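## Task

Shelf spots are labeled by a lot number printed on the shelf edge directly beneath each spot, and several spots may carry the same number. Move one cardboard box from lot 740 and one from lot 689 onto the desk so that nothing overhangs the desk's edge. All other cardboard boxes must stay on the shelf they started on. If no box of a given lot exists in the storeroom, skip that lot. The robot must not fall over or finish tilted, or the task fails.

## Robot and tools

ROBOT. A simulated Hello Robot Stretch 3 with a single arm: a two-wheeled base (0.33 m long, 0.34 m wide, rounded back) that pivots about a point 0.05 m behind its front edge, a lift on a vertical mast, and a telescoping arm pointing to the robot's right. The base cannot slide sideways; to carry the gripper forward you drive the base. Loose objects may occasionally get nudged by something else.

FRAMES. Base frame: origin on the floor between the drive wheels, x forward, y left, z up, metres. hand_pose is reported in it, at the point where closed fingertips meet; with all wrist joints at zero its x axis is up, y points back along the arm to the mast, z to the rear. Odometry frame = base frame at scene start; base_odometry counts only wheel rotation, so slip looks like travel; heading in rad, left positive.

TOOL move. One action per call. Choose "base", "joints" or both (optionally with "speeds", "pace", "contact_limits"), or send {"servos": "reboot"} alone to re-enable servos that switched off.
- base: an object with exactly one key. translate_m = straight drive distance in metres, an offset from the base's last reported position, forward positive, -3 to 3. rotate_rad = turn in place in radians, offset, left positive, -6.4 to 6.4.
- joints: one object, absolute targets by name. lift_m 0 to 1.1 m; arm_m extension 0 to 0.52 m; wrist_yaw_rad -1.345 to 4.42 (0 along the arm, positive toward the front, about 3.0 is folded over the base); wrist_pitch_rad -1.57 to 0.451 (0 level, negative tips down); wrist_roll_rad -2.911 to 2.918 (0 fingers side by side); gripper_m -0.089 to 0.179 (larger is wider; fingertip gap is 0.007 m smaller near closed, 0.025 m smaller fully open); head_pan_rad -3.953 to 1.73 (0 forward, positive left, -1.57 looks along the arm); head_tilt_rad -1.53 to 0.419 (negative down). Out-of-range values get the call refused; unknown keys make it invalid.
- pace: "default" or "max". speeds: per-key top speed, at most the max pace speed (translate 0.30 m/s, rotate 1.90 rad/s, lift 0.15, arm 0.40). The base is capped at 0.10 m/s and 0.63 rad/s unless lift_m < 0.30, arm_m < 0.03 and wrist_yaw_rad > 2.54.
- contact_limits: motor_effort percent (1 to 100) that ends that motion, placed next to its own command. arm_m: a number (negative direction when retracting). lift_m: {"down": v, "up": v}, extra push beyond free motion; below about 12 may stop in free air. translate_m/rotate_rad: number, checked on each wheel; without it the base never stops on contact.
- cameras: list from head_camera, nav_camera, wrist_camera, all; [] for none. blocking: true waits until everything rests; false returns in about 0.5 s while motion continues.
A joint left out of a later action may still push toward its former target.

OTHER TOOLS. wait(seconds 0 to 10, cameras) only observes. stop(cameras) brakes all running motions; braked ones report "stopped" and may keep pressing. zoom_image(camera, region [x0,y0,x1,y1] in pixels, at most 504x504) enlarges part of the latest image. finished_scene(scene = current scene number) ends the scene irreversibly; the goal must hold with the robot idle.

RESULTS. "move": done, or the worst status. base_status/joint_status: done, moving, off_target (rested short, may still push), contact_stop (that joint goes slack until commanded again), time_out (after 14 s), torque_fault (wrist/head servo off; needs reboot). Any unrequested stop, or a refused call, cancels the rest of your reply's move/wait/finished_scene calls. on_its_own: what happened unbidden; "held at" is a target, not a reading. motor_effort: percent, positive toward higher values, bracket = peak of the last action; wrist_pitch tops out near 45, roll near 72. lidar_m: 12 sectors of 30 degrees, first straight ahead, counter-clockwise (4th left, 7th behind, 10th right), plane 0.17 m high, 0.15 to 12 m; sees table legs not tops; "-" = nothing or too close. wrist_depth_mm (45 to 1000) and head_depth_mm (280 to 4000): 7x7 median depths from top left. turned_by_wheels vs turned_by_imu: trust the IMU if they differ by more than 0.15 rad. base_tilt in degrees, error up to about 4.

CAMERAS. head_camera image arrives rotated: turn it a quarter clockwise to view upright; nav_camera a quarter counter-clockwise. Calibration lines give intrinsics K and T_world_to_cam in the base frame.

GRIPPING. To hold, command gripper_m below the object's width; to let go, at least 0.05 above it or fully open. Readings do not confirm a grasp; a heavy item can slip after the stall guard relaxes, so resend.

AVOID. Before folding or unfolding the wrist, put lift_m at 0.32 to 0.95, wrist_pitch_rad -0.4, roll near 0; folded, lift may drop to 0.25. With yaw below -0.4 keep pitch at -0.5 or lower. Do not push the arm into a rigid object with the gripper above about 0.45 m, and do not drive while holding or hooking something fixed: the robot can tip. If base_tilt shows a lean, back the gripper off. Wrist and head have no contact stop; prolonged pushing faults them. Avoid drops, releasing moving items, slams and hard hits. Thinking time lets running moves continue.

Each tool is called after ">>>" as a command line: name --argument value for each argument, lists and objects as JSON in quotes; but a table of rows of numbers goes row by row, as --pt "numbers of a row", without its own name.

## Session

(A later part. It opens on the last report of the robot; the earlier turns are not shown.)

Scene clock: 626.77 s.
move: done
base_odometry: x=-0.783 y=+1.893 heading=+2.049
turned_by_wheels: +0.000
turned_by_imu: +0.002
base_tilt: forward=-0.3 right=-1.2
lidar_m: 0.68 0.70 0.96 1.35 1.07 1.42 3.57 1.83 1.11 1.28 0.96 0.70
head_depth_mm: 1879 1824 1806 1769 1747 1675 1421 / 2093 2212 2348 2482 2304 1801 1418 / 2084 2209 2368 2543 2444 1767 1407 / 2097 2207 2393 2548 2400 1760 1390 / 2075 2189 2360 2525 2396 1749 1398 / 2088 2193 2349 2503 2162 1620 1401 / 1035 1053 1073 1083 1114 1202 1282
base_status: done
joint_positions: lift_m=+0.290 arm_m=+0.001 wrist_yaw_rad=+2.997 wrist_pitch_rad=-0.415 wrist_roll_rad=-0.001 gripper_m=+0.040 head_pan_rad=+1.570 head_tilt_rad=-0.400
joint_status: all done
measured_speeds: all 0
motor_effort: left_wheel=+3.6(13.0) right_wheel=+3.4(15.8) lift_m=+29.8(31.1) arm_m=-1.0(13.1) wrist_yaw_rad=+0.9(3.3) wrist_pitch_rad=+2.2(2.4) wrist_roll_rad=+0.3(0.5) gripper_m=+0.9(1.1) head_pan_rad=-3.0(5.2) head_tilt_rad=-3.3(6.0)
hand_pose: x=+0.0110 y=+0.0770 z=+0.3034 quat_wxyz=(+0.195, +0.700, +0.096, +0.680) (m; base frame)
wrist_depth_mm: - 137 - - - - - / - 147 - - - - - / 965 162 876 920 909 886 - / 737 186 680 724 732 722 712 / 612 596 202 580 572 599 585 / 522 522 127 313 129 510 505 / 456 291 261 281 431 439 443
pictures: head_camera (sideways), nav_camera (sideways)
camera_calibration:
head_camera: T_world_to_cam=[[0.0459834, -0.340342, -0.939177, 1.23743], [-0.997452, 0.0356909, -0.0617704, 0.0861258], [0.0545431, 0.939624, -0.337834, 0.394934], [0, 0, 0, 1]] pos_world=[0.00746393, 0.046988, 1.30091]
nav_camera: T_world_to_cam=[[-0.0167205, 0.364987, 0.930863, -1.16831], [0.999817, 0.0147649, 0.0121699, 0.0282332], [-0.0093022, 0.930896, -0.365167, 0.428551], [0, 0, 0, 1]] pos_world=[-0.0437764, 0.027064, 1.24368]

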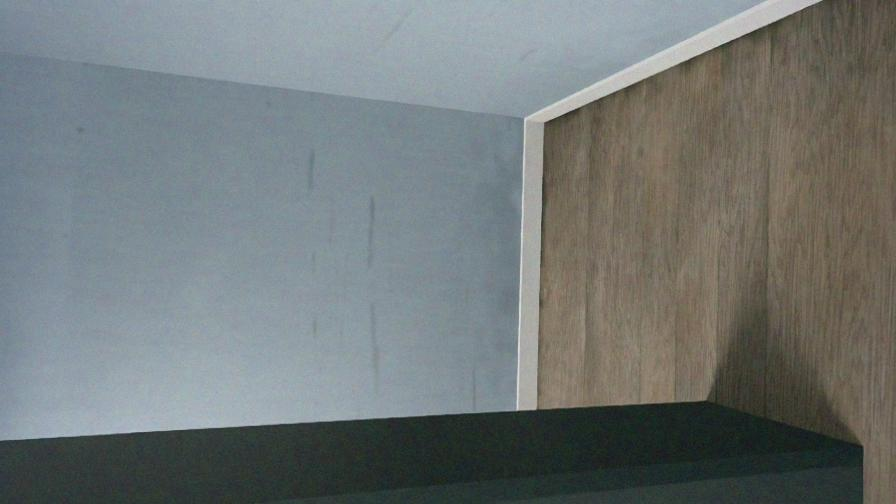

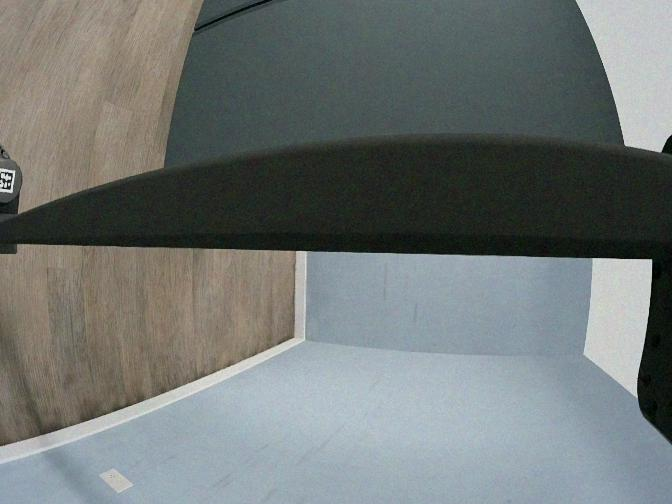

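>>> move --base '{"rotate_rad": 1.6}' --joints '{"head_pan_rad": 0.8, "head_tilt_rad": -0.4}' --pace "max" --cameras '["nav_camera", "head_camera"]'

Scene clock: 636.97 s.
move: done
base_odometry: x=-0.783 y=+1.893 heading=-2.634
turned_by_wheels: +1.600
turned_by_imu: +1.568
base_tilt: forward=-0.3 right=-1.2
lidar_m: 1.29 1.06 1.42 3.57 1.81 1.11 1.29 0.95 0.70 0.68 0.71 0.97
head_depth_mm: 914 953 997 1044 1094 1170 1272 / 992 1034 1085 1140 1214 1281 1333 / 1073 1139 1195 1271 1346 1431 1416 / 1190 1258 1338 1428 1524 1613 1409 / 1321 1416 1501 1627 1762 1747 1397 / 1488 1601 1725 1874 2045 1761 1397 / 1705 1833 2031 2237 2261 1752 1381
base_status: done
joint_positions: lift_m=+0.290 arm_m=+0.001 wrist_yaw_rad=+2.997 wrist_pitch_rad=-0.415 wrist_roll_rad=-0.001 gripper_m=+0.040 head_pan_rad=+0.796 head_tilt_rad=-0.401
joint_status: all done
measured_speeds: all 0
motor_effort: left_wheel=-6.1(14.7) right_wheel=+6.9(14.6) lift_m=+29.0(29.7) arm_m=-5.2(5.2) wrist_yaw_rad=+1.0(3.0) wrist_pitch_rad=+2.2(2.3) wrist_roll_rad=+0.3(0.5) gripper_m=+0.4(0.9) head_pan_rad=+4.0(4.3) head_tilt_rad=-2.6(5.8)
hand_pose: x=+0.0110 y=+0.0769 z=+0.3034 quat_wxyz=(+0.195, +0.700, +0.096, +0.680) (m; base frame)
wrist_depth_mm: - 137 - - - - - / - 148 - - - - - / - 162 865 928 917 899 895 / 764 187 678 737 725 708 707 / 619 597 202 582 578 602 600 / 526 520 126 313 129 510 504 / 454 292 261 280 432 446 442
pictures: head_camera (sideways), nav_camera (sideways)
camera_calibration:
head_camera: T_world_to_cam=[[-0.205366, -0.275814, -0.939016, 1.23876], [-0.688265, 0.722824, -0.0617869, 0.0842611], [0.695785, 0.633603, -0.338277, 0.391599], [0, 0, 0, 1]] pos_world=[0.0399245, 0.0326434, 1.30089]
nav_camera: T_world_to_cam=[[0.243516, 0.272975, 0.93069, -1.16967], [0.725213, -0.688417, 0.0121625, 0.0299179], [0.644023, 0.671987, -0.365606, 0.425137], [0, 0, 0, 1]] pos_world=[-0.0106611, 0.0542005, 1.24367]

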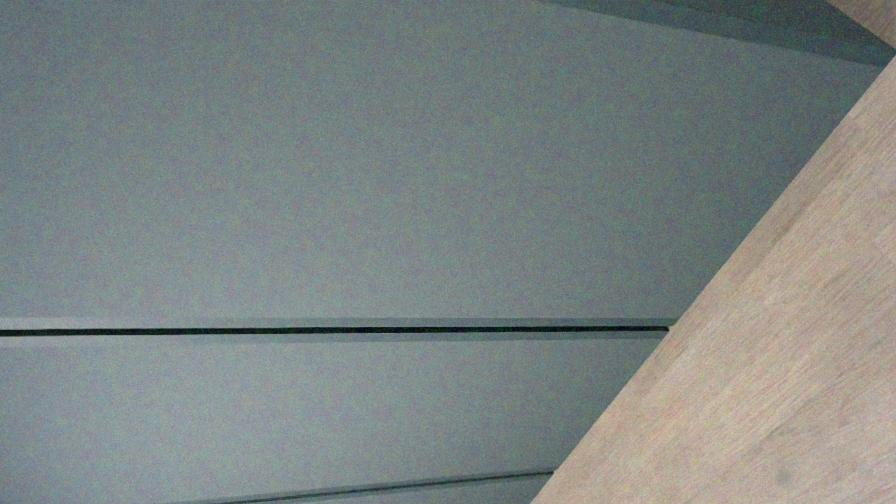

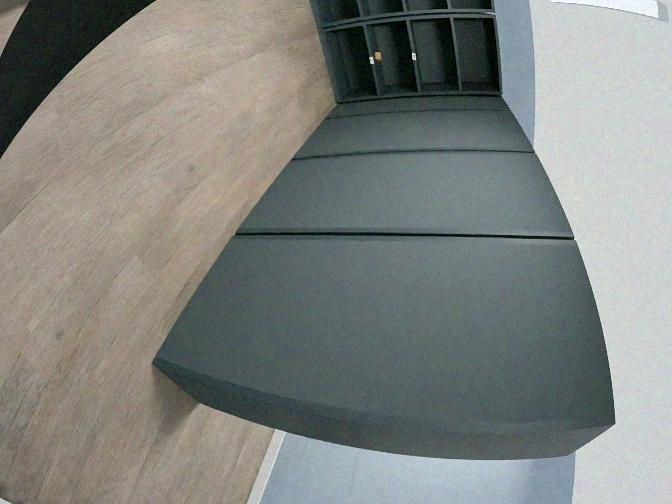

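>>> move --joints '{"head_pan_rad": 0.0, "head_tilt_rad": -0.4}' --pace "max" --cameras '["nav_camera", "head_camera"]'

Scene clock: 651.20 s.
move: done
base_odometry: x=-0.783 y=+1.893 heading=-2.634
turned_by_wheels: +0.000
turned_by_imu: +0.000
base_tilt: forward=-0.3 right=-1.1
lidar_m: 1.29 1.06 1.43 3.57 1.82 1.11 1.29 0.96 0.70 0.68 0.70 0.97
head_depth_mm: 1839 1804 1772 1746 1717 1658 1423 / 2085 2208 2323 2484 2230 1779 1421 / 2071 2188 2354 2537 2448 1771 1409 / 2087 2203 2344 2525 2416 1769 1395 / 2060 2203 2347 2517 2392 1759 1395 / 2064 2189 2357 2480 2230 1627 1391 / 1043 1058 1077 1090 1115 1201 1278
base_status: not commanded
joint_positions: lift_m=+0.290 arm_m=+0.001 wrist_yaw_rad=+2.997 wrist_pitch_rad=-0.415 wrist_roll_rad=-0.001 gripper_m=+0.040 head_pan_rad=-0.018 head_tilt_rad=-0.401
joint_status: all done
measured_speeds: all 0
motor_effort: left_wheel=-5.9(6.3) right_wheel=+6.2(7.4) lift_m=+27.4(28.5) arm_m=-13.2(14.0) wrist_yaw_rad=+2.6(3.3) wrist_pitch_rad=+2.1(2.3) wrist_roll_rad=+0.2(0.4) gripper_m=+0.2(0.7) head_pan_rad=+0.3(4.8) head_tilt_rad=-1.5(4.7)
hand_pose: x=+0.0110 y=+0.0769 z=+0.3034 quat_wxyz=(+0.195, +0.700, +0.096, +0.680) (m; base frame)
wrist_depth_mm: - 137 - - - - - / - 148 - - - - - / - 162 887 920 916 906 877 / 752 186 682 732 731 716 705 / 618 596 202 579 579 594 590 / 528 522 127 311 129 508 508 / 454 291 262 281 433 439 444
pictures: head_camera (sideways), nav_camera (sideways)
camera_calibration:
head_camera: T_world_to_cam=[[-0.34153, -0.0400736, -0.939016, 1.23959], [0.0529325, 0.996685, -0.0617869, 0.0797397], [0.938379, -0.0708066, -0.338277, 0.390119], [0, 0, 0, 1]] pos_world=[0.0530569, -0.00217755, 1.30089]
nav_camera: T_world_to_cam=[[0.36566, 0.0103884, 0.93069, -1.17042], [-0.00254876, -0.999923, 0.0121625, 0.0343573], [0.930745, -0.00681946, -0.365606, 0.423388], [0, 0, 0, 1]] pos_world=[0.0339964, 0.0494006, 1.24367]

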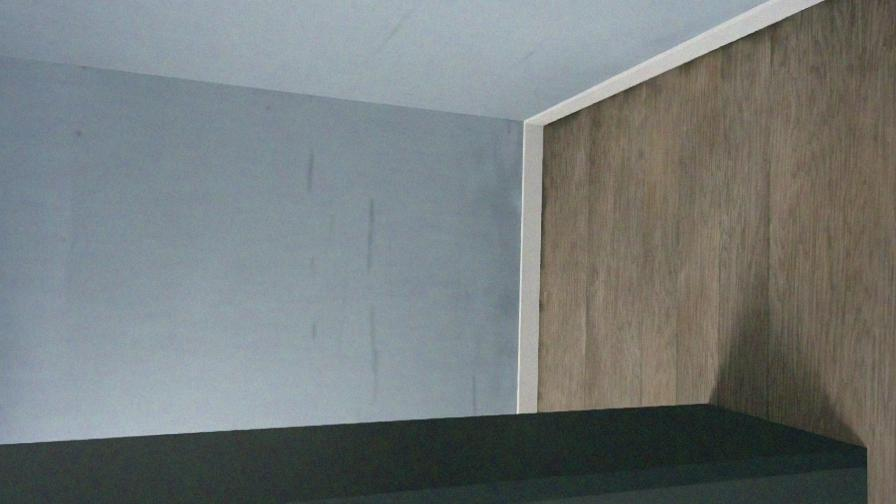

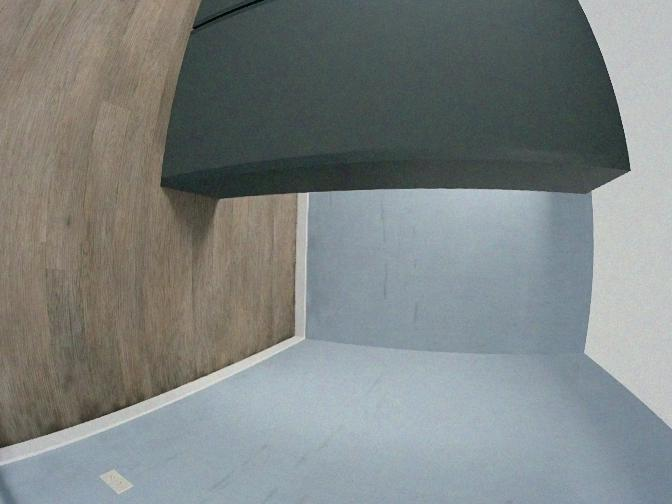

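>>> move --base '{"translate_m": 1.8}' --joints '{"head_pan_rad": 1.1, "head_tilt_rad": -0.35}' --pace "max" --cameras '["nav_camera", "head_camera"]'

Scene clock: 676.00 s.
move: done
base_odometry: x=-2.356 y=+1.019 heading=-2.634
turned_by_wheels: +0.000
turned_by_imu: +0.002
base_tilt: forward=-0.4 right=-1.1
lidar_m: 0.68 0.70 0.96 1.26 0.47 0.47 2.63 0.97 0.71 0.69 0.72 0.70
head_depth_mm: 792 809 833 854 877 906 934 / 899 929 954 987 1017 1058 1096 / 1052 1090 1130 1173 1214 1268 1313 / 1262 1307 1383 1441 1511 1588 1467 / 1565 1660 1765 1862 1975 1822 1465 / 2092 2246 2421 2647 2426 1869 1457 / 3019 3382 3614 3718 2548 1841 1447
base_status: done
joint_positions: lift_m=+0.290 arm_m=+0.001 wrist_yaw_rad=+2.998 wrist_pitch_rad=-0.415 wrist_roll_rad=-0.001 gripper_m=+0.040 head_pan_rad=+1.100 head_tilt_rad=-0.350
joint_status: all done
measured_speeds: all 0
motor_effort: left_wheel=-1.5(11.4) right_wheel=+9.1(17.0) lift_m=+25.5(27.5) arm_m=-12.7(13.9) wrist_yaw_rad=+1.2(3.2) wrist_pitch_rad=+2.3(2.4) wrist_roll_rad=+0.1(0.5) gripper_m=+0.4(0.9) head_pan_rad=-3.0(6.2) head_tilt_rad=+4.4(6.8)
hand_pose: x=+0.0110 y=+0.0769 z=+0.3034 quat_wxyz=(+0.195, +0.700, +0.096, +0.680) (m; base frame)
wrist_depth_mm: - 137 - - - - - / - 148 - - - - - / - 161 888 918 919 888 784 / - 181 672 739 715 708 709 / - 568 202 582 575 593 588 / 505 523 127 313 129 506 504 / 456 290 261 280 433 442 441
pictures: head_camera (sideways), nav_camera (sideways)
camera_calibration:
head_camera: T_world_to_cam=[[-0.0915205, -0.281719, -0.955122, 1.2591], [-0.871683, 0.486392, -0.0599388, 0.082978], [0.481449, 0.827078, -0.290084, 0.330185], [0, 0, 0, 1]] pos_world=[0.0285958, 0.0412619, 1.30335]
nav_camera: T_world_to_cam=[[0.128948, 0.290779, 0.948061, -1.19165], [0.897751, -0.440312, 0.0129422, 0.0278495], [0.421206, 0.849454, -0.317825, 0.364313], [0, 0, 0, 1]] pos_world=[-0.0247918, 0.0493016, 1.24519]

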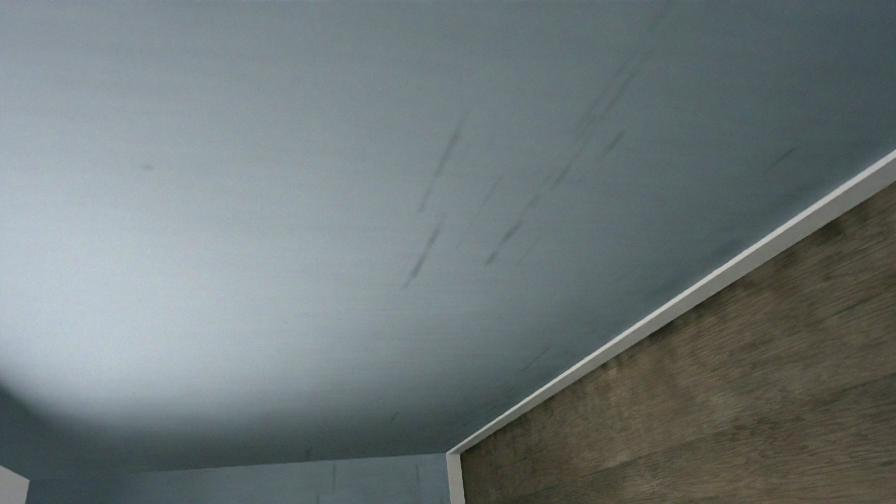

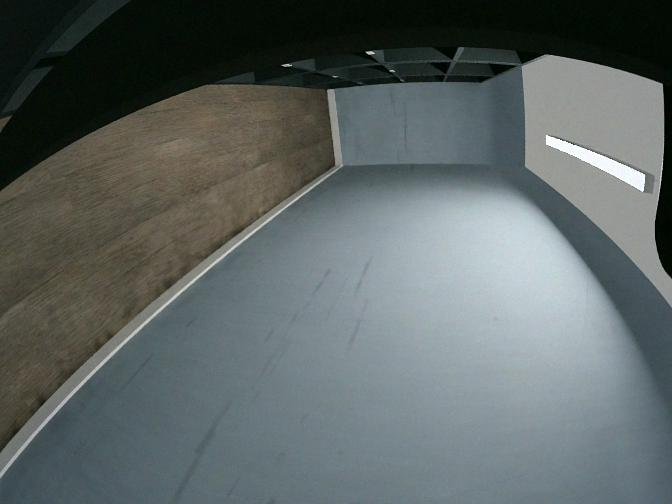

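>>> move --base '{"rotate_rad": -1.6}' --joints '{"head_pan_rad": -2.2, "head_tilt_rad": -0.35}' --pace "max" --cameras '["nav_camera", "head_camera"]'

Scene clock: 691.73 s.
move: done
base_odometry: x=-2.356 y=+1.019 heading=+2.049
turned_by_wheels: -1.600
turned_by_imu: -1.569
base_tilt: forward=-0.3 right=-1.1
lidar_m: 0.69 0.72 0.70 0.68 0.70 0.96 1.30 0.47 0.47 2.71 0.98 0.72
head_depth_mm: 473 931 1244 1129 704 1147 887 / 386 548 1124 1014 656 1051 883 / 398 413 434 458 487 522 569 / 452 472 496 521 552 581 616 / 521 549 581 616 658 702 755 / 616 658 704 756 819 889 976 / 2663 2776 2954 3013 2539 1852 1439
base_status: done
joint_positions: lift_m=+0.290 arm_m=+0.001 wrist_yaw_rad=+2.998 wrist_pitch_rad=-0.415 wrist_roll_rad=-0.001 gripper_m=+0.040 head_pan_rad=-2.208 head_tilt_rad=-0.350
joint_status: all done
measured_speeds: translate_m=+0.000 rotate_rad=+0.000 lift_m=+0.000 arm_m=+0.000 wrist_yaw_rad=+0.000 wrist_pitch_rad=+0.000 wrist_roll_rad=+0.000 head_pan_rad=+0.024 head_tilt_rad=+0.000
motor_effort: left_wheel=+5.7(14.2) right_wheel=-7.4(14.9) lift_m=+24.7(25.6) arm_m=-12.4(13.9) wrist_yaw_rad=+0.8(3.2) wrist_pitch_rad=+2.2(2.3) wrist_roll_rad=-0.1(0.4) gripper_m=+0.3(1.1) head_pan_rad=+3.7(5.1) head_tilt_rad=+3.1(7.7)
hand_pose: x=+0.0110 y=+0.0770 z=+0.3034 quat_wxyz=(+0.195, +0.700, +0.096, +0.680) (m; base frame)
wrist_depth_mm: - 137 - - - - - / - 148 - - - - - / - 161 170 - - 824 - / 712 186 222 734 726 722 701 / 617 589 202 581 577 593 593 / 520 525 127 313 129 505 505 / 454 292 261 279 436 445 443
pictures: head_camera (sideways), nav_camera (sideways)
camera_calibration:
head_camera: T_world_to_cam=[[0.136997, 0.262628, -0.955122, 1.2577], [0.778893, -0.624286, -0.0599388, 0.0729094], [-0.612011, -0.735727, -0.290084, 0.336856], [0, 0, 0, 1]] pos_world=[-0.0229304, -0.0369572, 1.30335]
nav_camera: T_world_to_cam=[[-0.175409, -0.265352, 0.948061, -1.18979], [-0.812246, 0.583171, 0.0129422, 0.0382806], [-0.556316, -0.767789, -0.317825, 0.370276], [0, 0, 0, 1]] pos_world=[0.0283831, -0.053744, 1.24519]

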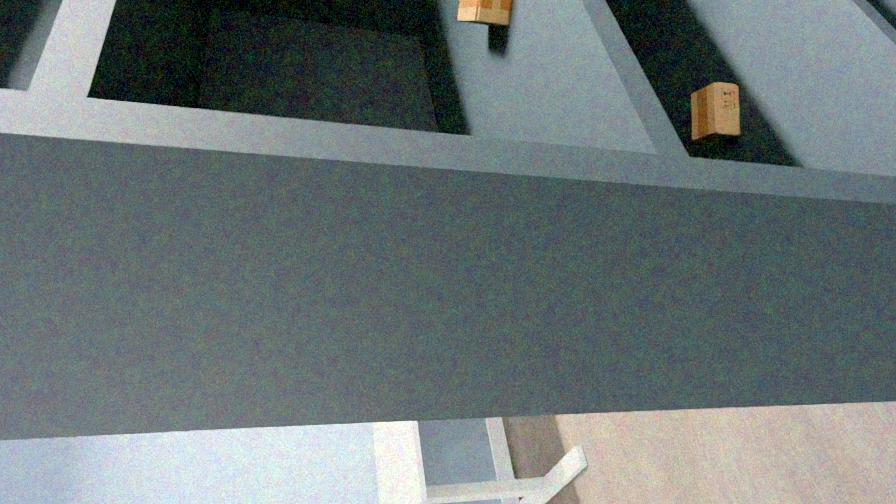

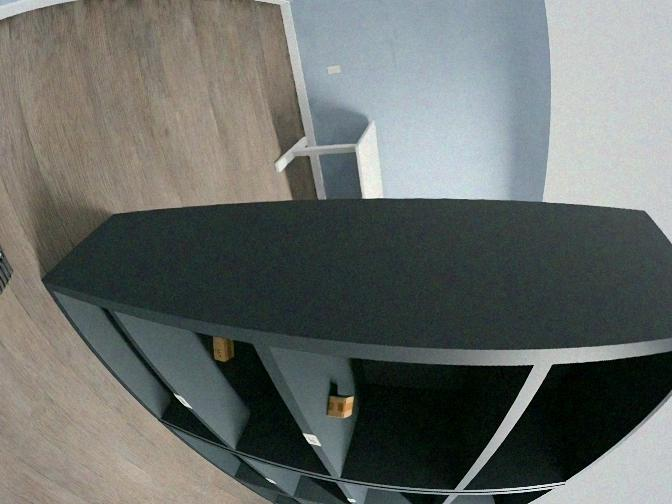

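>>> move --cameras '["head_camera", "nav_camera"]'

Scene clock: 731.40 s.
base_odometry: x=-2.356 y=+1.019 heading=+2.049
turned_by_wheels: +0.000
turned_by_imu: +0.000
base_tilt: forward=-0.4 right=-1.1
lidar_m: 0.69 0.72 0.70 0.67 0.70 0.96 1.31 0.47 0.47 2.71 0.98 0.72
head_depth_mm: 474 933 1245 1123 702 1147 887 / 382 414 1100 1009 654 1041 879 / 402 418 436 459 487 522 566 / 456 478 502 528 556 589 623 / 529 558 591 627 667 713 767 / 629 669 719 771 834 910 997 / 2685 2790 2934 3053 2576 1846 1447
base_status: done
joint_positions: lift_m=+0.290 arm_m=+0.001 wrist_yaw_rad=+2.998 wrist_pitch_rad=-0.415 wrist_roll_rad=-0.001 gripper_m=+0.040 head_pan_rad=-2.200 head_tilt_rad=-0.350
joint_status: all done
measured_speeds: all 0
motor_effort: left_wheel=+5.5(14.2) right_wheel=-7.5(14.9) lift_m=+23.5(25.6) arm_m=-10.8(13.9) wrist_yaw_rad=+0.9(3.2) wrist_pitch_rad=+2.2(2.3) wrist_roll_rad=+0.0(0.4) gripper_m=+0.3(1.1) head_pan_rad=+3.4(5.1) head_tilt_rad=+2.7(7.7)
hand_pose: x=+0.0110 y=+0.0770 z=+0.3034 quat_wxyz=(+0.195, +0.700, +0.096, +0.680) (m; base frame)
wrist_depth_mm: - 137 - - - - - / - 148 - - - - - / - 161 170 - - 824 - / 719 186 222 735 720 720 720 / 610 595 202 590 582 600 590 / 523 521 127 312 129 508 503 / 454 292 259 280 435 442 441
pictures: head_camera (sideways), nav_camera (sideways)
camera_calibration:
head_camera: T_world_to_cam=[[0.134783, 0.263771, -0.955122, 1.25771], [0.784116, -0.617713, -0.0599388, 0.0728776], [-0.605801, -0.740848, -0.290084, 0.336818], [0, 0, 0, 1]] pos_world=[-0.0226186, -0.0372001, 1.30335]
nav_camera: T_world_to_cam=[[-0.173171, -0.266818, 0.948061, -1.18981], [-0.817123, 0.576318, 0.0129422, 0.0383103], [-0.549838, -0.772441, -0.317825, 0.370237], [0, 0, 0, 1]] pos_world=[0.0288344, -0.0535547, 1.24519]

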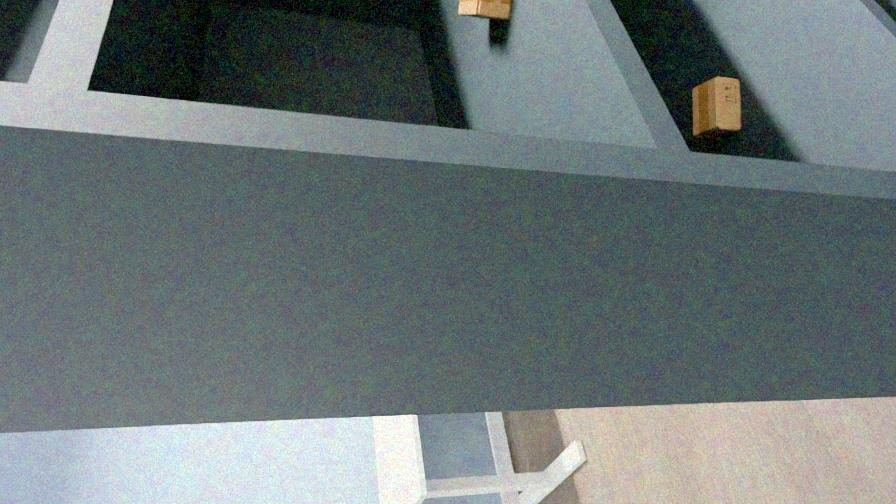

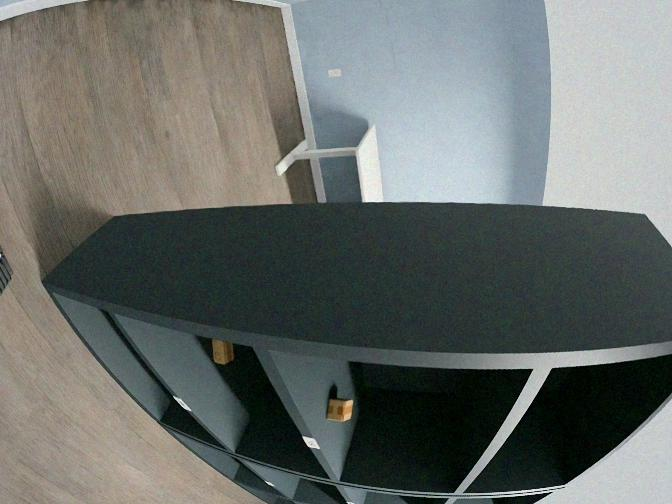

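>>> zoom_image --camera "nav_camera" --region '[160, 380, 210, 420]'

>>> zoom_image --camera "nav_camera" --region '[290, 420, 340, 460]'

>>> zoom_image --camera "nav_camera" --region '[250, 460, 290, 500]'

Scaled by 10.080 from the camera's 672x504 image, which has a finer 792x594 frame.

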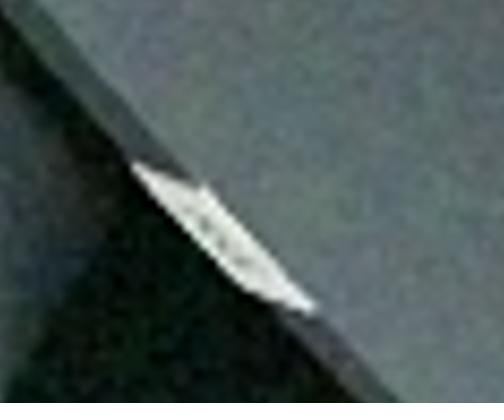

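Scaled by 10.080 from the camera's 672x504 image, which has a finer 792x594 frame.

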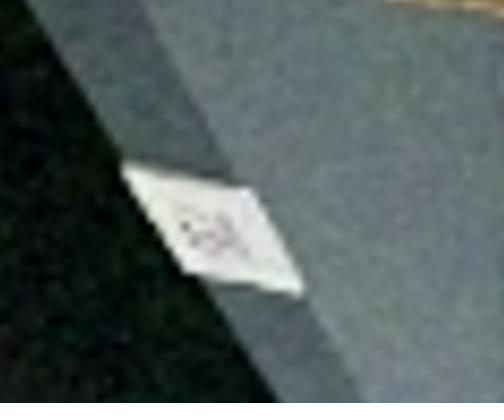

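Scaled by 12.600 from the camera's 672x504 image, which has a finer 792x594 frame.

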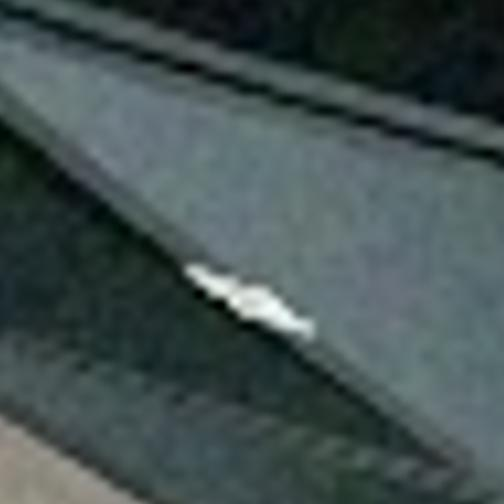

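>>> move --base '{"rotate_rad": 1.58}' --joints '{"head_pan_rad": -1.57, "head_tilt_rad": -0.3}' --pace "max" --cameras '[]'

>>> move --base '{"translate_m": 0.2}' --pace "max" --cameras '[]'

>>> move --base '{"rotate_rad": -1.60}' --pace "max" --cameras '[]'

>>> move --base '{"translate_m": -0.7}' --pace "max" --cameras '["head_camera", "nav_camera"]'

Scene clock: 760.33 s.
move: done
base_odometry: x=-2.356 y=+1.019 heading=-2.654
turned_by_wheels: +1.580
turned_by_imu: +1.549
base_tilt: forward=-0.4 right=-1.1
lidar_m: 0.67 0.70 0.94 2.16 0.48 0.47 2.76 0.99 0.72 0.69 0.72 0.70
head_depth_mm: 583 611 641 676 713 755 801 / 585 609 640 675 710 750 798 / 581 607 640 672 711 752 795 / 580 606 636 669 708 750 792 / 578 604 635 665 703 745 791 / 577 603 633 666 702 742 787 / 576 602 631 662 700 742 781
base_status: done
joint_positions: lift_m=+0.290 arm_m=+0.001 wrist_yaw_rad=+2.998 wrist_pitch_rad=-0.415 wrist_roll_rad=-0.001 gripper_m=+0.040 head_pan_rad=-1.566 head_tilt_rad=-0.300
joint_status: all done
measured_speeds: all 0
motor_effort: left_wheel=-5.4(14.7) right_wheel=+8.0(14.2) lift_m=+28.6(28.9) arm_m=-13.8(13.9) wrist_yaw_rad=+2.0(2.9) wrist_pitch_rad=+2.2(2.4) wrist_roll_rad=+0.3(0.4) gripper_m=+0.5(0.9) head_pan_rad=-3.0(5.6) head_tilt_rad=+5.2(9.7)
hand_pose: x=+0.0110 y=+0.0770 z=+0.3034 quat_wxyz=(+0.195, +0.700, +0.096, +0.680) (m; base frame)
wrist_depth_mm: - 137 - - - - - / - 147 - - - - - / - 161 880 912 910 889 779 / - 182 669 730 724 721 683 / - 579 202 586 579 594 591 / 498 526 127 313 130 509 505 / 454 291 261 281 435 443 443
pictures: none
No camera images: "cameras" was empty.

Scene clock: 762.23 s.
move: done
base_odometry: x=-2.533 y=+0.925 heading=-2.655
turned_by_wheels: +0.000
turned_by_imu: +0.000
base_tilt: forward=-0.3 right=-1.2
lidar_m: 0.48 0.49 0.67 1.79 1.41 0.62 2.83 0.99 0.72 0.69 0.68 0.50
head_depth_mm: 584 611 641 674 713 753 802 / 582 609 639 671 708 752 797 / 581 606 636 671 708 749 794 / 577 605 636 668 707 744 792 / 577 605 632 666 701 743 787 / 575 602 632 664 699 736 784 / 574 599 629 661 697 737 778
base_status: done
joint_positions: lift_m=+0.290 arm_m=+0.001 wrist_yaw_rad=+2.998 wrist_pitch_rad=-0.415 wrist_roll_rad=-0.001 gripper_m=+0.040 head_pan_rad=-1.570 head_tilt_rad=-0.300
joint_status: not commanded
measured_speeds: all 0
motor_effort: left_wheel=-1.8(12.5) right_wheel=+5.0(13.6) lift_m=+29.2(30.6) arm_m=-12.3(14.0) wrist_yaw_rad=+2.0(3.0) wrist_pitch_rad=+2.2(2.3) wrist_roll_rad=+0.2(0.5) gripper_m=+0.3(0.9) head_pan_rad=-3.1(3.7) head_tilt_rad=+4.9(6.2)
hand_pose: x=+0.0110 y=+0.0770 z=+0.3034 quat_wxyz=(+0.195, +0.700, +0.096, +0.680) (m; base frame)
wrist_depth_mm: - 137 - - - - 513 / - 147 - - - - 512 / - 162 886 940 903 770 521 / 723 186 684 730 716 719 529 / 616 592 202 582 578 601 528 / 522 519 126 312 130 505 505 / 458 293 262 280 431 446 442
pictures: none
No camera images: "cameras" was empty.

Scene clock: 764.37 s.
move: done
base_odometry: x=-2.533 y=+0.925 heading=+2.029
turned_by_wheels: -1.600
turned_by_imu: -1.569
base_tilt: forward=-0.5 right=-1.2
lidar_m: 0.69 0.69 0.50 0.48 0.49 0.66 1.73 1.32 0.63 2.90 1.00 0.72
head_depth_mm: 2633 874 861 851 836 832 823 / 2867 2981 3141 3247 2855 1878 1141 / 2829 2948 3123 3306 2906 2023 1546 / 2843 2916 3149 3285 2860 1996 1540 / 2838 2923 3080 3279 2895 2003 1534 / 2791 2936 3033 3202 2841 1969 1524 / 2140 2170 2177 2240 2278 1982 1522
base_status: done
joint_positions: lift_m=+0.290 arm_m=+0.001 wrist_yaw_rad=+2.998 wrist_pitch_rad=-0.415 wrist_roll_rad=-0.001 gripper_m=+0.040 head_pan_rad=-1.570 head_tilt_rad=-0.300
joint_status: not commanded
measured_speeds: all 0
motor_effort: left_wheel=+3.8(15.3) right_wheel=-8.8(14.2) lift_m=+27.4(29.3) arm_m=-12.7(13.9) wrist_yaw_rad=+0.6(3.7) wrist_pitch_rad=+2.3(2.4) wrist_roll_rad=+0.2(0.5) gripper_m=+0.4(0.8) head_pan_rad=-2.6(3.7) head_tilt_rad=+4.1(5.5)
hand_pose: x=+0.0110 y=+0.0770 z=+0.3034 quat_wxyz=(+0.195, +0.700, +0.096, +0.680) (m; base frame)
wrist_depth_mm: 437 137 467 486 497 514 525 / 481 148 504 522 537 536 - / 521 162 195 - - - - / - 178 188 - - 665 683 / 591 572 201 581 578 599 595 / 519 522 127 312 129 508 508 / 457 290 262 278 433 444 443
pictures: none
No camera images: "cameras" was empty.

Scene clock: 768.00 s.
move: done
base_odometry: x=-2.223 y=+0.297 heading=+2.029
turned_by_wheels: +0.000
turned_by_imu: -0.001
base_tilt: forward=-0.2 right=-1.1
lidar_m: 1.38 0.67 0.48 0.46 0.48 0.64 1.67 0.79 0.75 1.00 0.64 1.45
head_depth_mm: 857 626 947 994 735 1107 934 / 852 639 945 990 727 1095 927 / 848 655 940 980 660 1097 912 / 838 671 932 969 714 1087 890 / 838 690 934 970 709 1078 912 / 832 709 923 966 702 1076 907 / 834 731 914 956 698 1028 904
base_status: done
joint_positions: lift_m=+0.290 arm_m=+0.001 wrist_yaw_rad=+2.998 wrist_pitch_rad=-0.415 wrist_roll_rad=-0.001 gripper_m=+0.040 head_pan_rad=-1.570 head_tilt_rad=-0.300
joint_status: not commanded
measured_speeds: all 0
motor_effort: left_wheel=+2.7(10.2) right_wheel=-8.8(18.1) lift_m=+24.5(27.3) arm_m=-11.1(13.4) wrist_yaw_rad=+1.4(3.6) wrist_pitch_rad=+2.2(2.3) wrist_roll_rad=+0.2(0.4) gripper_m=+0.4(1.0) head_pan_rad=-2.2(3.4) head_tilt_rad=+3.9(5.0)
hand_pose: x=+0.0110 y=+0.0770 z=+0.3034 quat_wxyz=(+0.195, +0.700, +0.096, +0.680) (m; base frame)
wrist_depth_mm: 424 137 450 468 484 500 517 / 465 147 484 509 522 540 - / 503 162 525 539 - - - / 539 178 188 - - - 672 / 590 576 201 587 575 597 594 / 518 516 126 314 129 514 506 / 453 290 261 279 431 441 443
pictures: head_camera (sideways), nav_camera (sideways)
camera_calibration:
head_camera: T_world_to_cam=[[-0.0464192, 0.244588, -0.968515, 1.27632], [0.997506, -0.0402627, -0.0579766, 0.0690251], [-0.0531754, -0.968791, -0.242109, 0.271006], [0, 0, 0, 1]] pos_world=[0.00480361, -0.0468454, 1.30575]
nav_camera: T_world_to_cam=[[0.0171922, -0.269983, 0.962712, -1.2101], [-0.999795, -0.0149064, 0.0136741, 0.0384709], [0.0106588, -0.96275, -0.270184, 0.304814], [0, 0, 0, 1]] pos_world=[0.0560184, -0.0326744, 1.24681]

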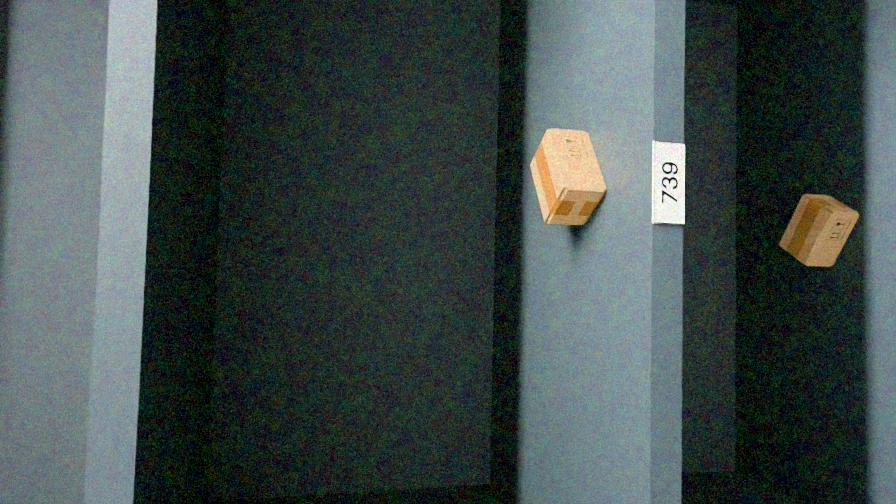

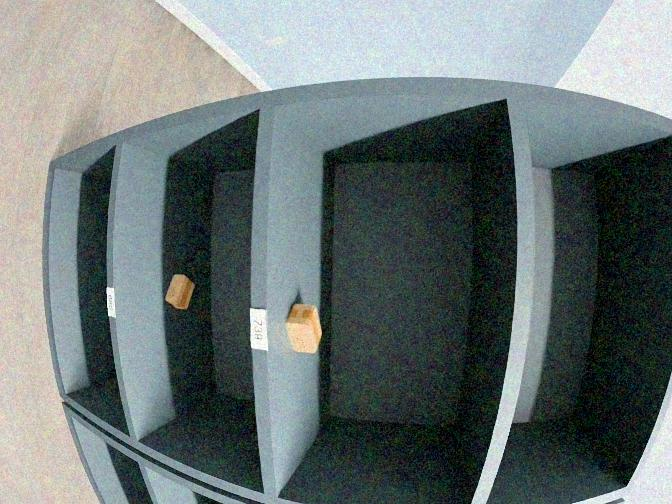

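>>> zoom_image --camera "nav_camera" --region '[90, 280, 140, 325]'

>>> move --base '{"translate_m": -0.9}' --joints '{"head_tilt_rad": -0.45}' --pace "max" --cameras '["head_camera", "nav_camera"]'

Scaled by 10.080 from the camera's 672x504 image, which has a finer 792x594 frame.

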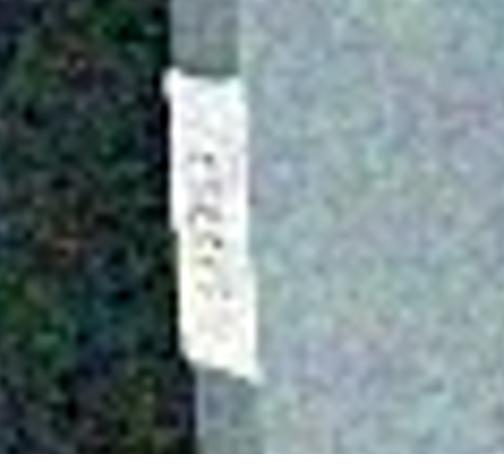

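Scene clock: 778.33 s.
move: done
base_odometry: x=-1.825 y=-0.510 heading=+2.029
turned_by_wheels: +0.000
turned_by_imu: +0.000
base_tilt: forward=-0.3 right=-1.3
lidar_m: 1.88 0.64 0.46 0.44 0.46 0.61 1.60 0.84 0.79 1.02 0.63 1.34
head_depth_mm: 572 910 985 835 1169 1015 837 / 585 902 977 826 1169 1012 834 / 597 901 973 749 1167 969 828 / 612 899 968 810 1156 1002 824 / 628 892 968 798 1148 995 822 / 645 890 964 787 1145 984 815 / 665 875 912 781 819 918 809
base_status: done
joint_positions: lift_m=+0.290 arm_m=+0.001 wrist_yaw_rad=+2.998 wrist_pitch_rad=-0.415 wrist_roll_rad=-0.001 gripper_m=+0.040 head_pan_rad=-1.570 head_tilt_rad=-0.450
joint_status: all done
measured_speeds: all 0
motor_effort: left_wheel=+0.1(13.3) right_wheel=-11.0(15.8) lift_m=+27.4(31.1) arm_m=-7.0(10.2) wrist_yaw_rad=+2.2(3.1) wrist_pitch_rad=+2.2(2.4) wrist_roll_rad=+0.2(0.5) gripper_m=+0.4(1.0) head_pan_rad=-1.1(2.1) head_tilt_rad=-4.3(5.4)
hand_pose: x=+0.0110 y=+0.0770 z=+0.3034 quat_wxyz=(+0.195, +0.700, +0.096, +0.680) (m; base frame)
wrist_depth_mm: 409 137 434 449 468 480 489 / 448 148 470 484 505 518 530 / 487 162 503 532 533 - - / 537 186 189 - - - - / 553 571 201 568 558 599 587 / 523 527 127 314 129 506 506 / 454 292 261 280 433 442 439
pictures: head_camera (sideways), nav_camera (sideways)
camera_calibration:
head_camera: T_world_to_cam=[[-0.0465, 0.386833, -0.920977, 1.21424], [0.997501, -0.0311197, -0.0634348, 0.0761192], [-0.0531992, -0.921625, -0.384419, 0.456216], [0, 0, 0, 1]] pos_world=[0.00480376, -0.0468806, 1.2985]
nav_camera: T_world_to_cam=[[0.0172725, -0.411073, 0.911439, -1.14317], [-0.999794, -0.0167948, 0.0113721, 0.0414703], [0.0106327, -0.911448, -0.411278, 0.488436], [0, 0, 0, 1]] pos_world=[0.0560137, -0.0240449, 1.24234]

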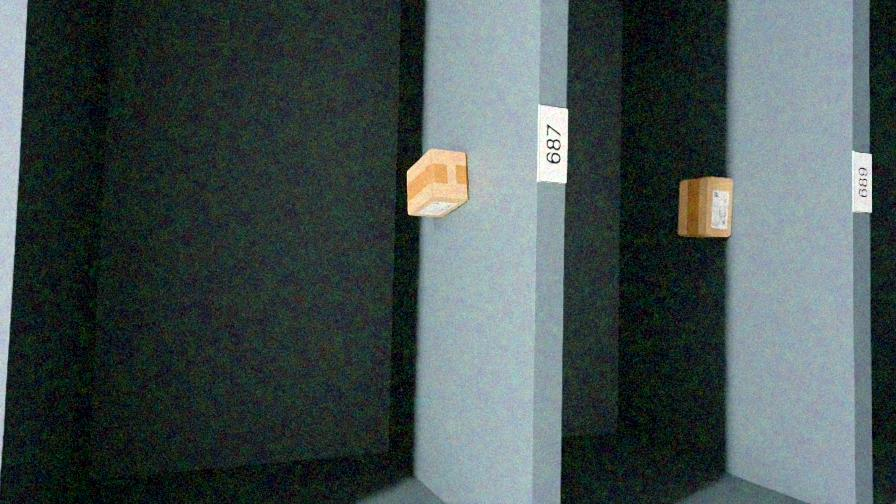

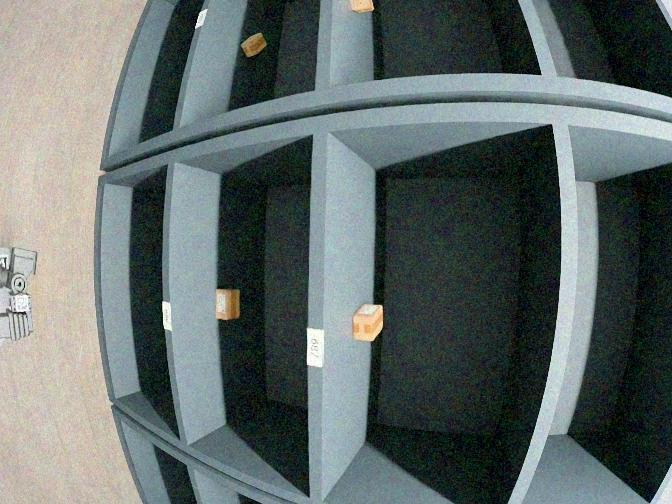

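>>> zoom_image --camera "head_camera" --region '[820, 130, 896, 230]'

Scaled by 5.040 from the camera's 896x504 image, which has a finer 1280x720 frame.

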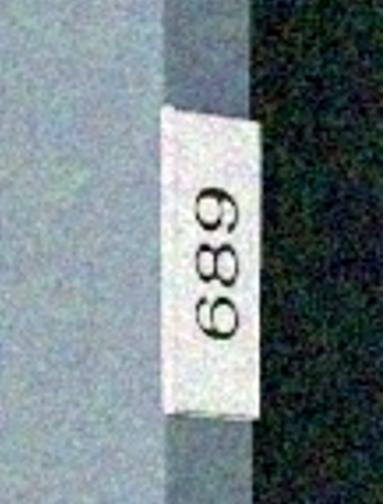

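>>> zoom_image --camera "head_camera" --region '[520, 95, 590, 195]'

>>> zoom_image --camera "head_camera" --region '[850, 155, 880, 205]'

Scaled by 5.040 from the camera's 896x504 image, which has a finer 1280x720 frame.

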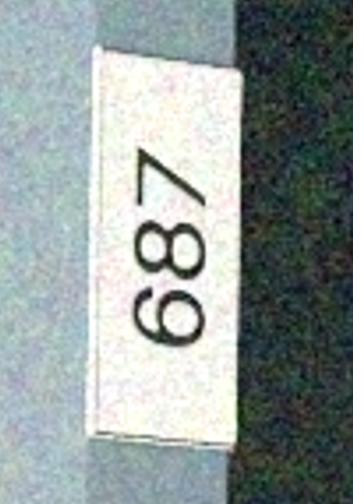

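Scaled by 10.080 from the camera's 896x504 image, which has a finer 1280x720 frame.

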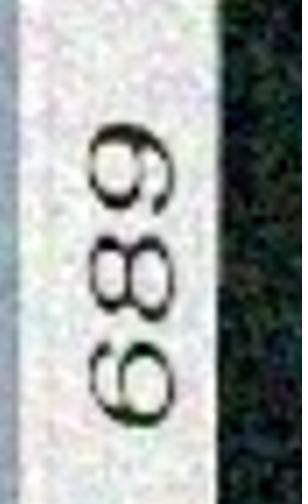

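>>> move --base '{"translate_m": -0.085}' --joints '{"lift_m": 0.6}' --pace "max" --cameras '[]'

>>> move --joints '{"wrist_yaw_rad": 0.0, "wrist_pitch_rad": -0.25, "gripper_m": 0.179, "head_tilt_rad": -0.6}' --pace "max" --cameras '["head_camera", "wrist_camera"]'

Scene clock: 825.00 s.
move: done
base_odometry: x=-1.787 y=-0.586 heading=+2.030
turned_by_wheels: +0.000
turned_by_imu: -0.001
base_tilt: forward=-0.5 right=-1.2
lidar_m: 1.87 0.64 0.46 0.44 0.45 0.61 1.59 1.48 0.73 1.02 0.68 1.41
head_depth_mm: 574 907 980 832 1050 1016 861 / 586 907 970 823 1166 1013 856 / 601 904 976 813 1163 1002 853 / 615 897 970 750 1160 940 826 / 632 897 964 797 1147 995 820 / 649 895 964 786 1140 984 814 / 671 893 961 776 1066 980 815
base_status: done
joint_positions: lift_m=+0.600 arm_m=+0.001 wrist_yaw_rad=+2.998 wrist_pitch_rad=-0.415 wrist_roll_rad=-0.001 gripper_m=+0.040 head_pan_rad=-1.570 head_tilt_rad=-0.450
joint_status: all done
measured_speeds: all 0
motor_effort: left_wheel=+1.1(9.5) right_wheel=-9.8(16.2) lift_m=+28.3(34.0) arm_m=-4.3(6.4) wrist_yaw_rad=+0.8(2.6) wrist_pitch_rad=+2.3(2.4) wrist_roll_rad=+0.2(0.4) gripper_m=+0.7(0.8) head_pan_rad=-0.2(1.2) head_tilt_rad=-3.7(4.6)
hand_pose: x=+0.0110 y=+0.0769 z=+0.6134 quat_wxyz=(+0.195, +0.700, +0.096, +0.680) (m; base frame)
wrist_depth_mm: 409 137 432 451 461 478 493 / 446 147 468 488 501 519 537 / 481 161 504 530 537 - - / 527 183 188 - - - - / - - 200 - 152 - - / - - 127 - 127 827 817 / - - 257 740 748 764 755
pictures: none
No camera images: "cameras" was empty.

Scene clock: 826.90 s.
move: done
base_odometry: x=-1.787 y=-0.586 heading=+2.030
turned_by_wheels: +0.000
turned_by_imu: +0.000
base_tilt: forward=-0.6 right=-1.2
lidar_m: 1.87 0.64 0.46 0.44 0.45 0.61 1.59 1.48 0.73 1.02 0.68 1.41
head_depth_mm: 836 924 912 703 1063 936 1116 / 835 915 902 694 1098 932 1165 / 830 916 886 687 1087 922 1160 / 829 911 760 678 1010 917 1152 / 826 908 864 670 1078 912 1119 / 827 909 852 664 1065 905 1138 / 823 907 837 655 1058 901 1117
base_status: not commanded
joint_positions: lift_m=+0.600 arm_m=+0.001 wrist_yaw_rad=+0.003 wrist_pitch_rad=-0.272 wrist_roll_rad=-0.001 gripper_m=+0.179 head_pan_rad=-1.570 head_tilt_rad=-0.604
joint_status: all done
measured_speeds: all 0
motor_effort: left_wheel=+1.0(1.4) right_wheel=-9.6(10.4) lift_m=+23.4(28.0) arm_m=-3.2(4.8) wrist_yaw_rad=-3.6(8.2) wrist_pitch_rad=+3.8(5.3) wrist_roll_rad=+0.2(0.4) gripper_m=+0.5(83.8) head_pan_rad=+0.4(0.8) head_tilt_rad=+0.2(7.9)
hand_pose: x=-0.0207 y=-0.3859 z=+0.6466 quat_wxyz=(+0.701, +0.097, -0.700, -0.095) (m; base frame)
wrist_depth_mm: 477 - - - - - - / 485 - - - - 719 - / 460 - - 532 - - - / 457 479 477 472 472 470 465 / 394 388 392 387 388 381 381 / 119 139 - - - - - / 118 764 - - - - 105
pictures: head_camera (sideways), wrist_camera
camera_calibration:
head_camera: T_world_to_cam=[[-0.0465782, 0.523879, -0.850518, 1.12234], [0.997495, -0.0209845, -0.0675527, 0.0814672], [-0.0532372, -0.851534, -0.52159, 0.634707], [0, 0, 0, 1]] pos_world=[0.00480323, -0.0457857, 1.29113]
wrist_camera: T_world_to_cam=[[-0.998868, -0.0435172, -0.019209, -0.0184383], [-0.00277615, 0.456463, -0.889738, 0.783965], [0.0474872, -0.888678, -0.456067, 0.119142], [0, 0, 0, 1]] pos_world=[-0.0218987, -0.252775, 0.751506]

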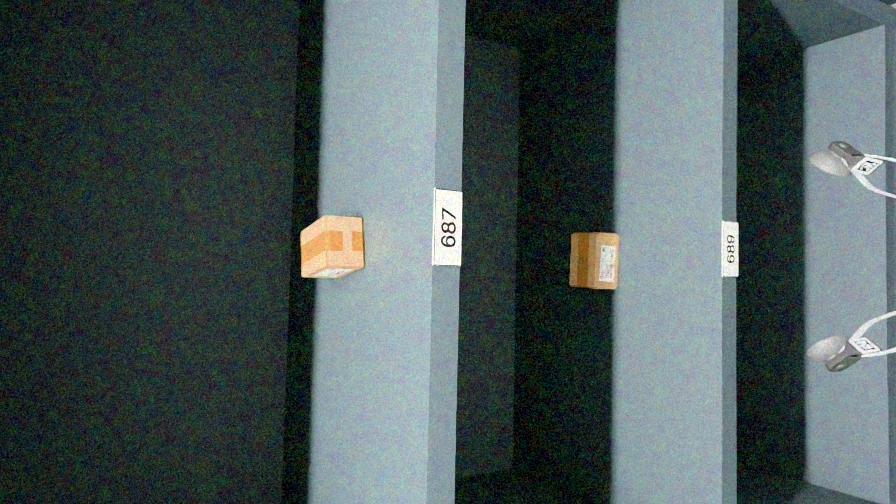

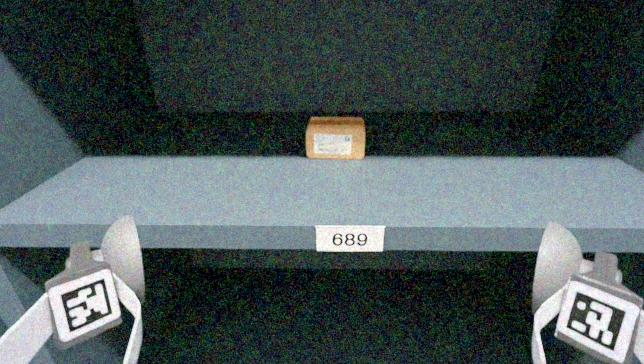

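>>> move --base '{"translate_m": 0.009}' --joints '{"lift_m": 0.526}' --cameras '[]'

>>> move --joints '{"arm_m": 0.2}' --cameras '["wrist_camera"]'

Scene clock: 852.30 s.
move: done
base_odometry: x=-1.791 y=-0.578 heading=+2.030
turned_by_wheels: +0.000
turned_by_imu: +0.000
base_tilt: forward=-0.3 right=-1.2
lidar_m: 1.87 0.64 0.46 0.44 0.45 0.61 1.59 1.48 0.74 1.02 0.67 1.41
head_depth_mm: 835 921 924 671 1067 913 1120 / 835 917 912 665 1104 932 1171 / 833 910 896 689 1090 930 1158 / 828 909 772 684 1017 895 1157 / 826 911 873 679 1077 918 1149 / 825 904 861 669 1074 910 1145 / 825 904 847 663 1030 906 1111
base_status: done
joint_positions: lift_m=+0.526 arm_m=+0.001 wrist_yaw_rad=+0.003 wrist_pitch_rad=-0.271 wrist_roll_rad=-0.001 gripper_m=+0.179 head_pan_rad=-1.570 head_tilt_rad=-0.600
joint_status: all done
measured_speeds: all 0
motor_effort: left_wheel=+7.5(10.9) right_wheel=+4.0(6.3) lift_m=+24.3(25.7) arm_m=-1.1(2.7) wrist_yaw_rad=-2.7(4.6) wrist_pitch_rad=+3.5(3.6) wrist_roll_rad=+0.3(0.4) gripper_m=+0.6(1.3) head_pan_rad=+0.8(1.3) head_tilt_rad=+3.5(4.5)
hand_pose: x=-0.0208 y=-0.3860 z=+0.5729 quat_wxyz=(+0.701, +0.097, -0.700, -0.095) (m; base frame)
wrist_depth_mm: 471 - - - - - - / 472 - - 495 - - - / 454 447 447 441 442 437 431 / 363 360 358 356 352 349 347 / 451 142 - - - - - / 118 140 - - - - - / 118 - - - - - 105
pictures: none
No camera images: "cameras" was empty.

Scene clock: 855.00 s.
move: done
base_odometry: x=-1.791 y=-0.578 heading=+2.030
turned_by_wheels: +0.000
turned_by_imu: +0.000
base_tilt: forward=-0.3 right=-1.1
lidar_m: 1.87 0.64 0.46 0.44 0.45 0.61 1.58 1.48 0.74 1.02 0.67 1.41
head_depth_mm: 836 917 929 670 1075 908 1121 / 833 913 913 667 1102 903 1164 / 832 913 901 692 1100 926 538 / 830 911 773 686 1022 870 561 / 831 911 872 677 1080 919 1145 / 826 907 861 669 1076 912 1146 / 826 902 846 661 1028 908 1114
base_status: not commanded
joint_positions: lift_m=+0.526 arm_m=+0.200 wrist_yaw_rad=+0.003 wrist_pitch_rad=-0.271 wrist_roll_rad=-0.001 gripper_m=+0.179 head_pan_rad=-1.570 head_tilt_rad=-0.600
joint_status: all done
measured_speeds: all 0
motor_effort: left_wheel=+7.8(8.0) right_wheel=+3.9(4.8) lift_m=+30.4(30.5) arm_m=+13.1(16.5) wrist_yaw_rad=-2.7(3.9) wrist_pitch_rad=+3.3(3.6) wrist_roll_rad=+0.3(0.4) gripper_m=+0.9(1.2) head_pan_rad=+1.4(1.7) head_tilt_rad=+3.7(4.3)
hand_pose: x=-0.0208 y=-0.5854 z=+0.5729 quat_wxyz=(+0.701, +0.097, -0.700, -0.095) (m; base frame)
wrist_depth_mm: 478 - - - - - - / 475 - - - - - 535 / 444 442 445 323 403 434 434 / 315 314 314 314 310 309 304 / 257 232 244 242 240 238 249 / 119 145 199 197 197 188 195 / 180 178 175 172 172 172 107
pictures: wrist_camera
camera_calibration:
wrist_camera: T_world_to_cam=[[-0.99888, -0.0432628, -0.0191645, -0.0284802], [-0.00264746, 0.455485, -0.89024, 0.809153], [0.0472434, -0.889192, -0.455089, -0.0926642], [0, 0, 0, 1]] pos_world=[-0.0219283, -0.452185, 0.677624]

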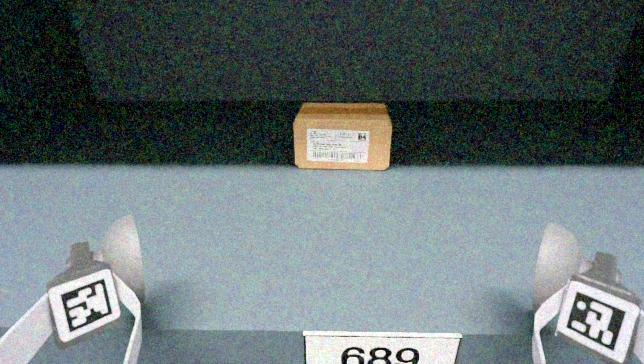

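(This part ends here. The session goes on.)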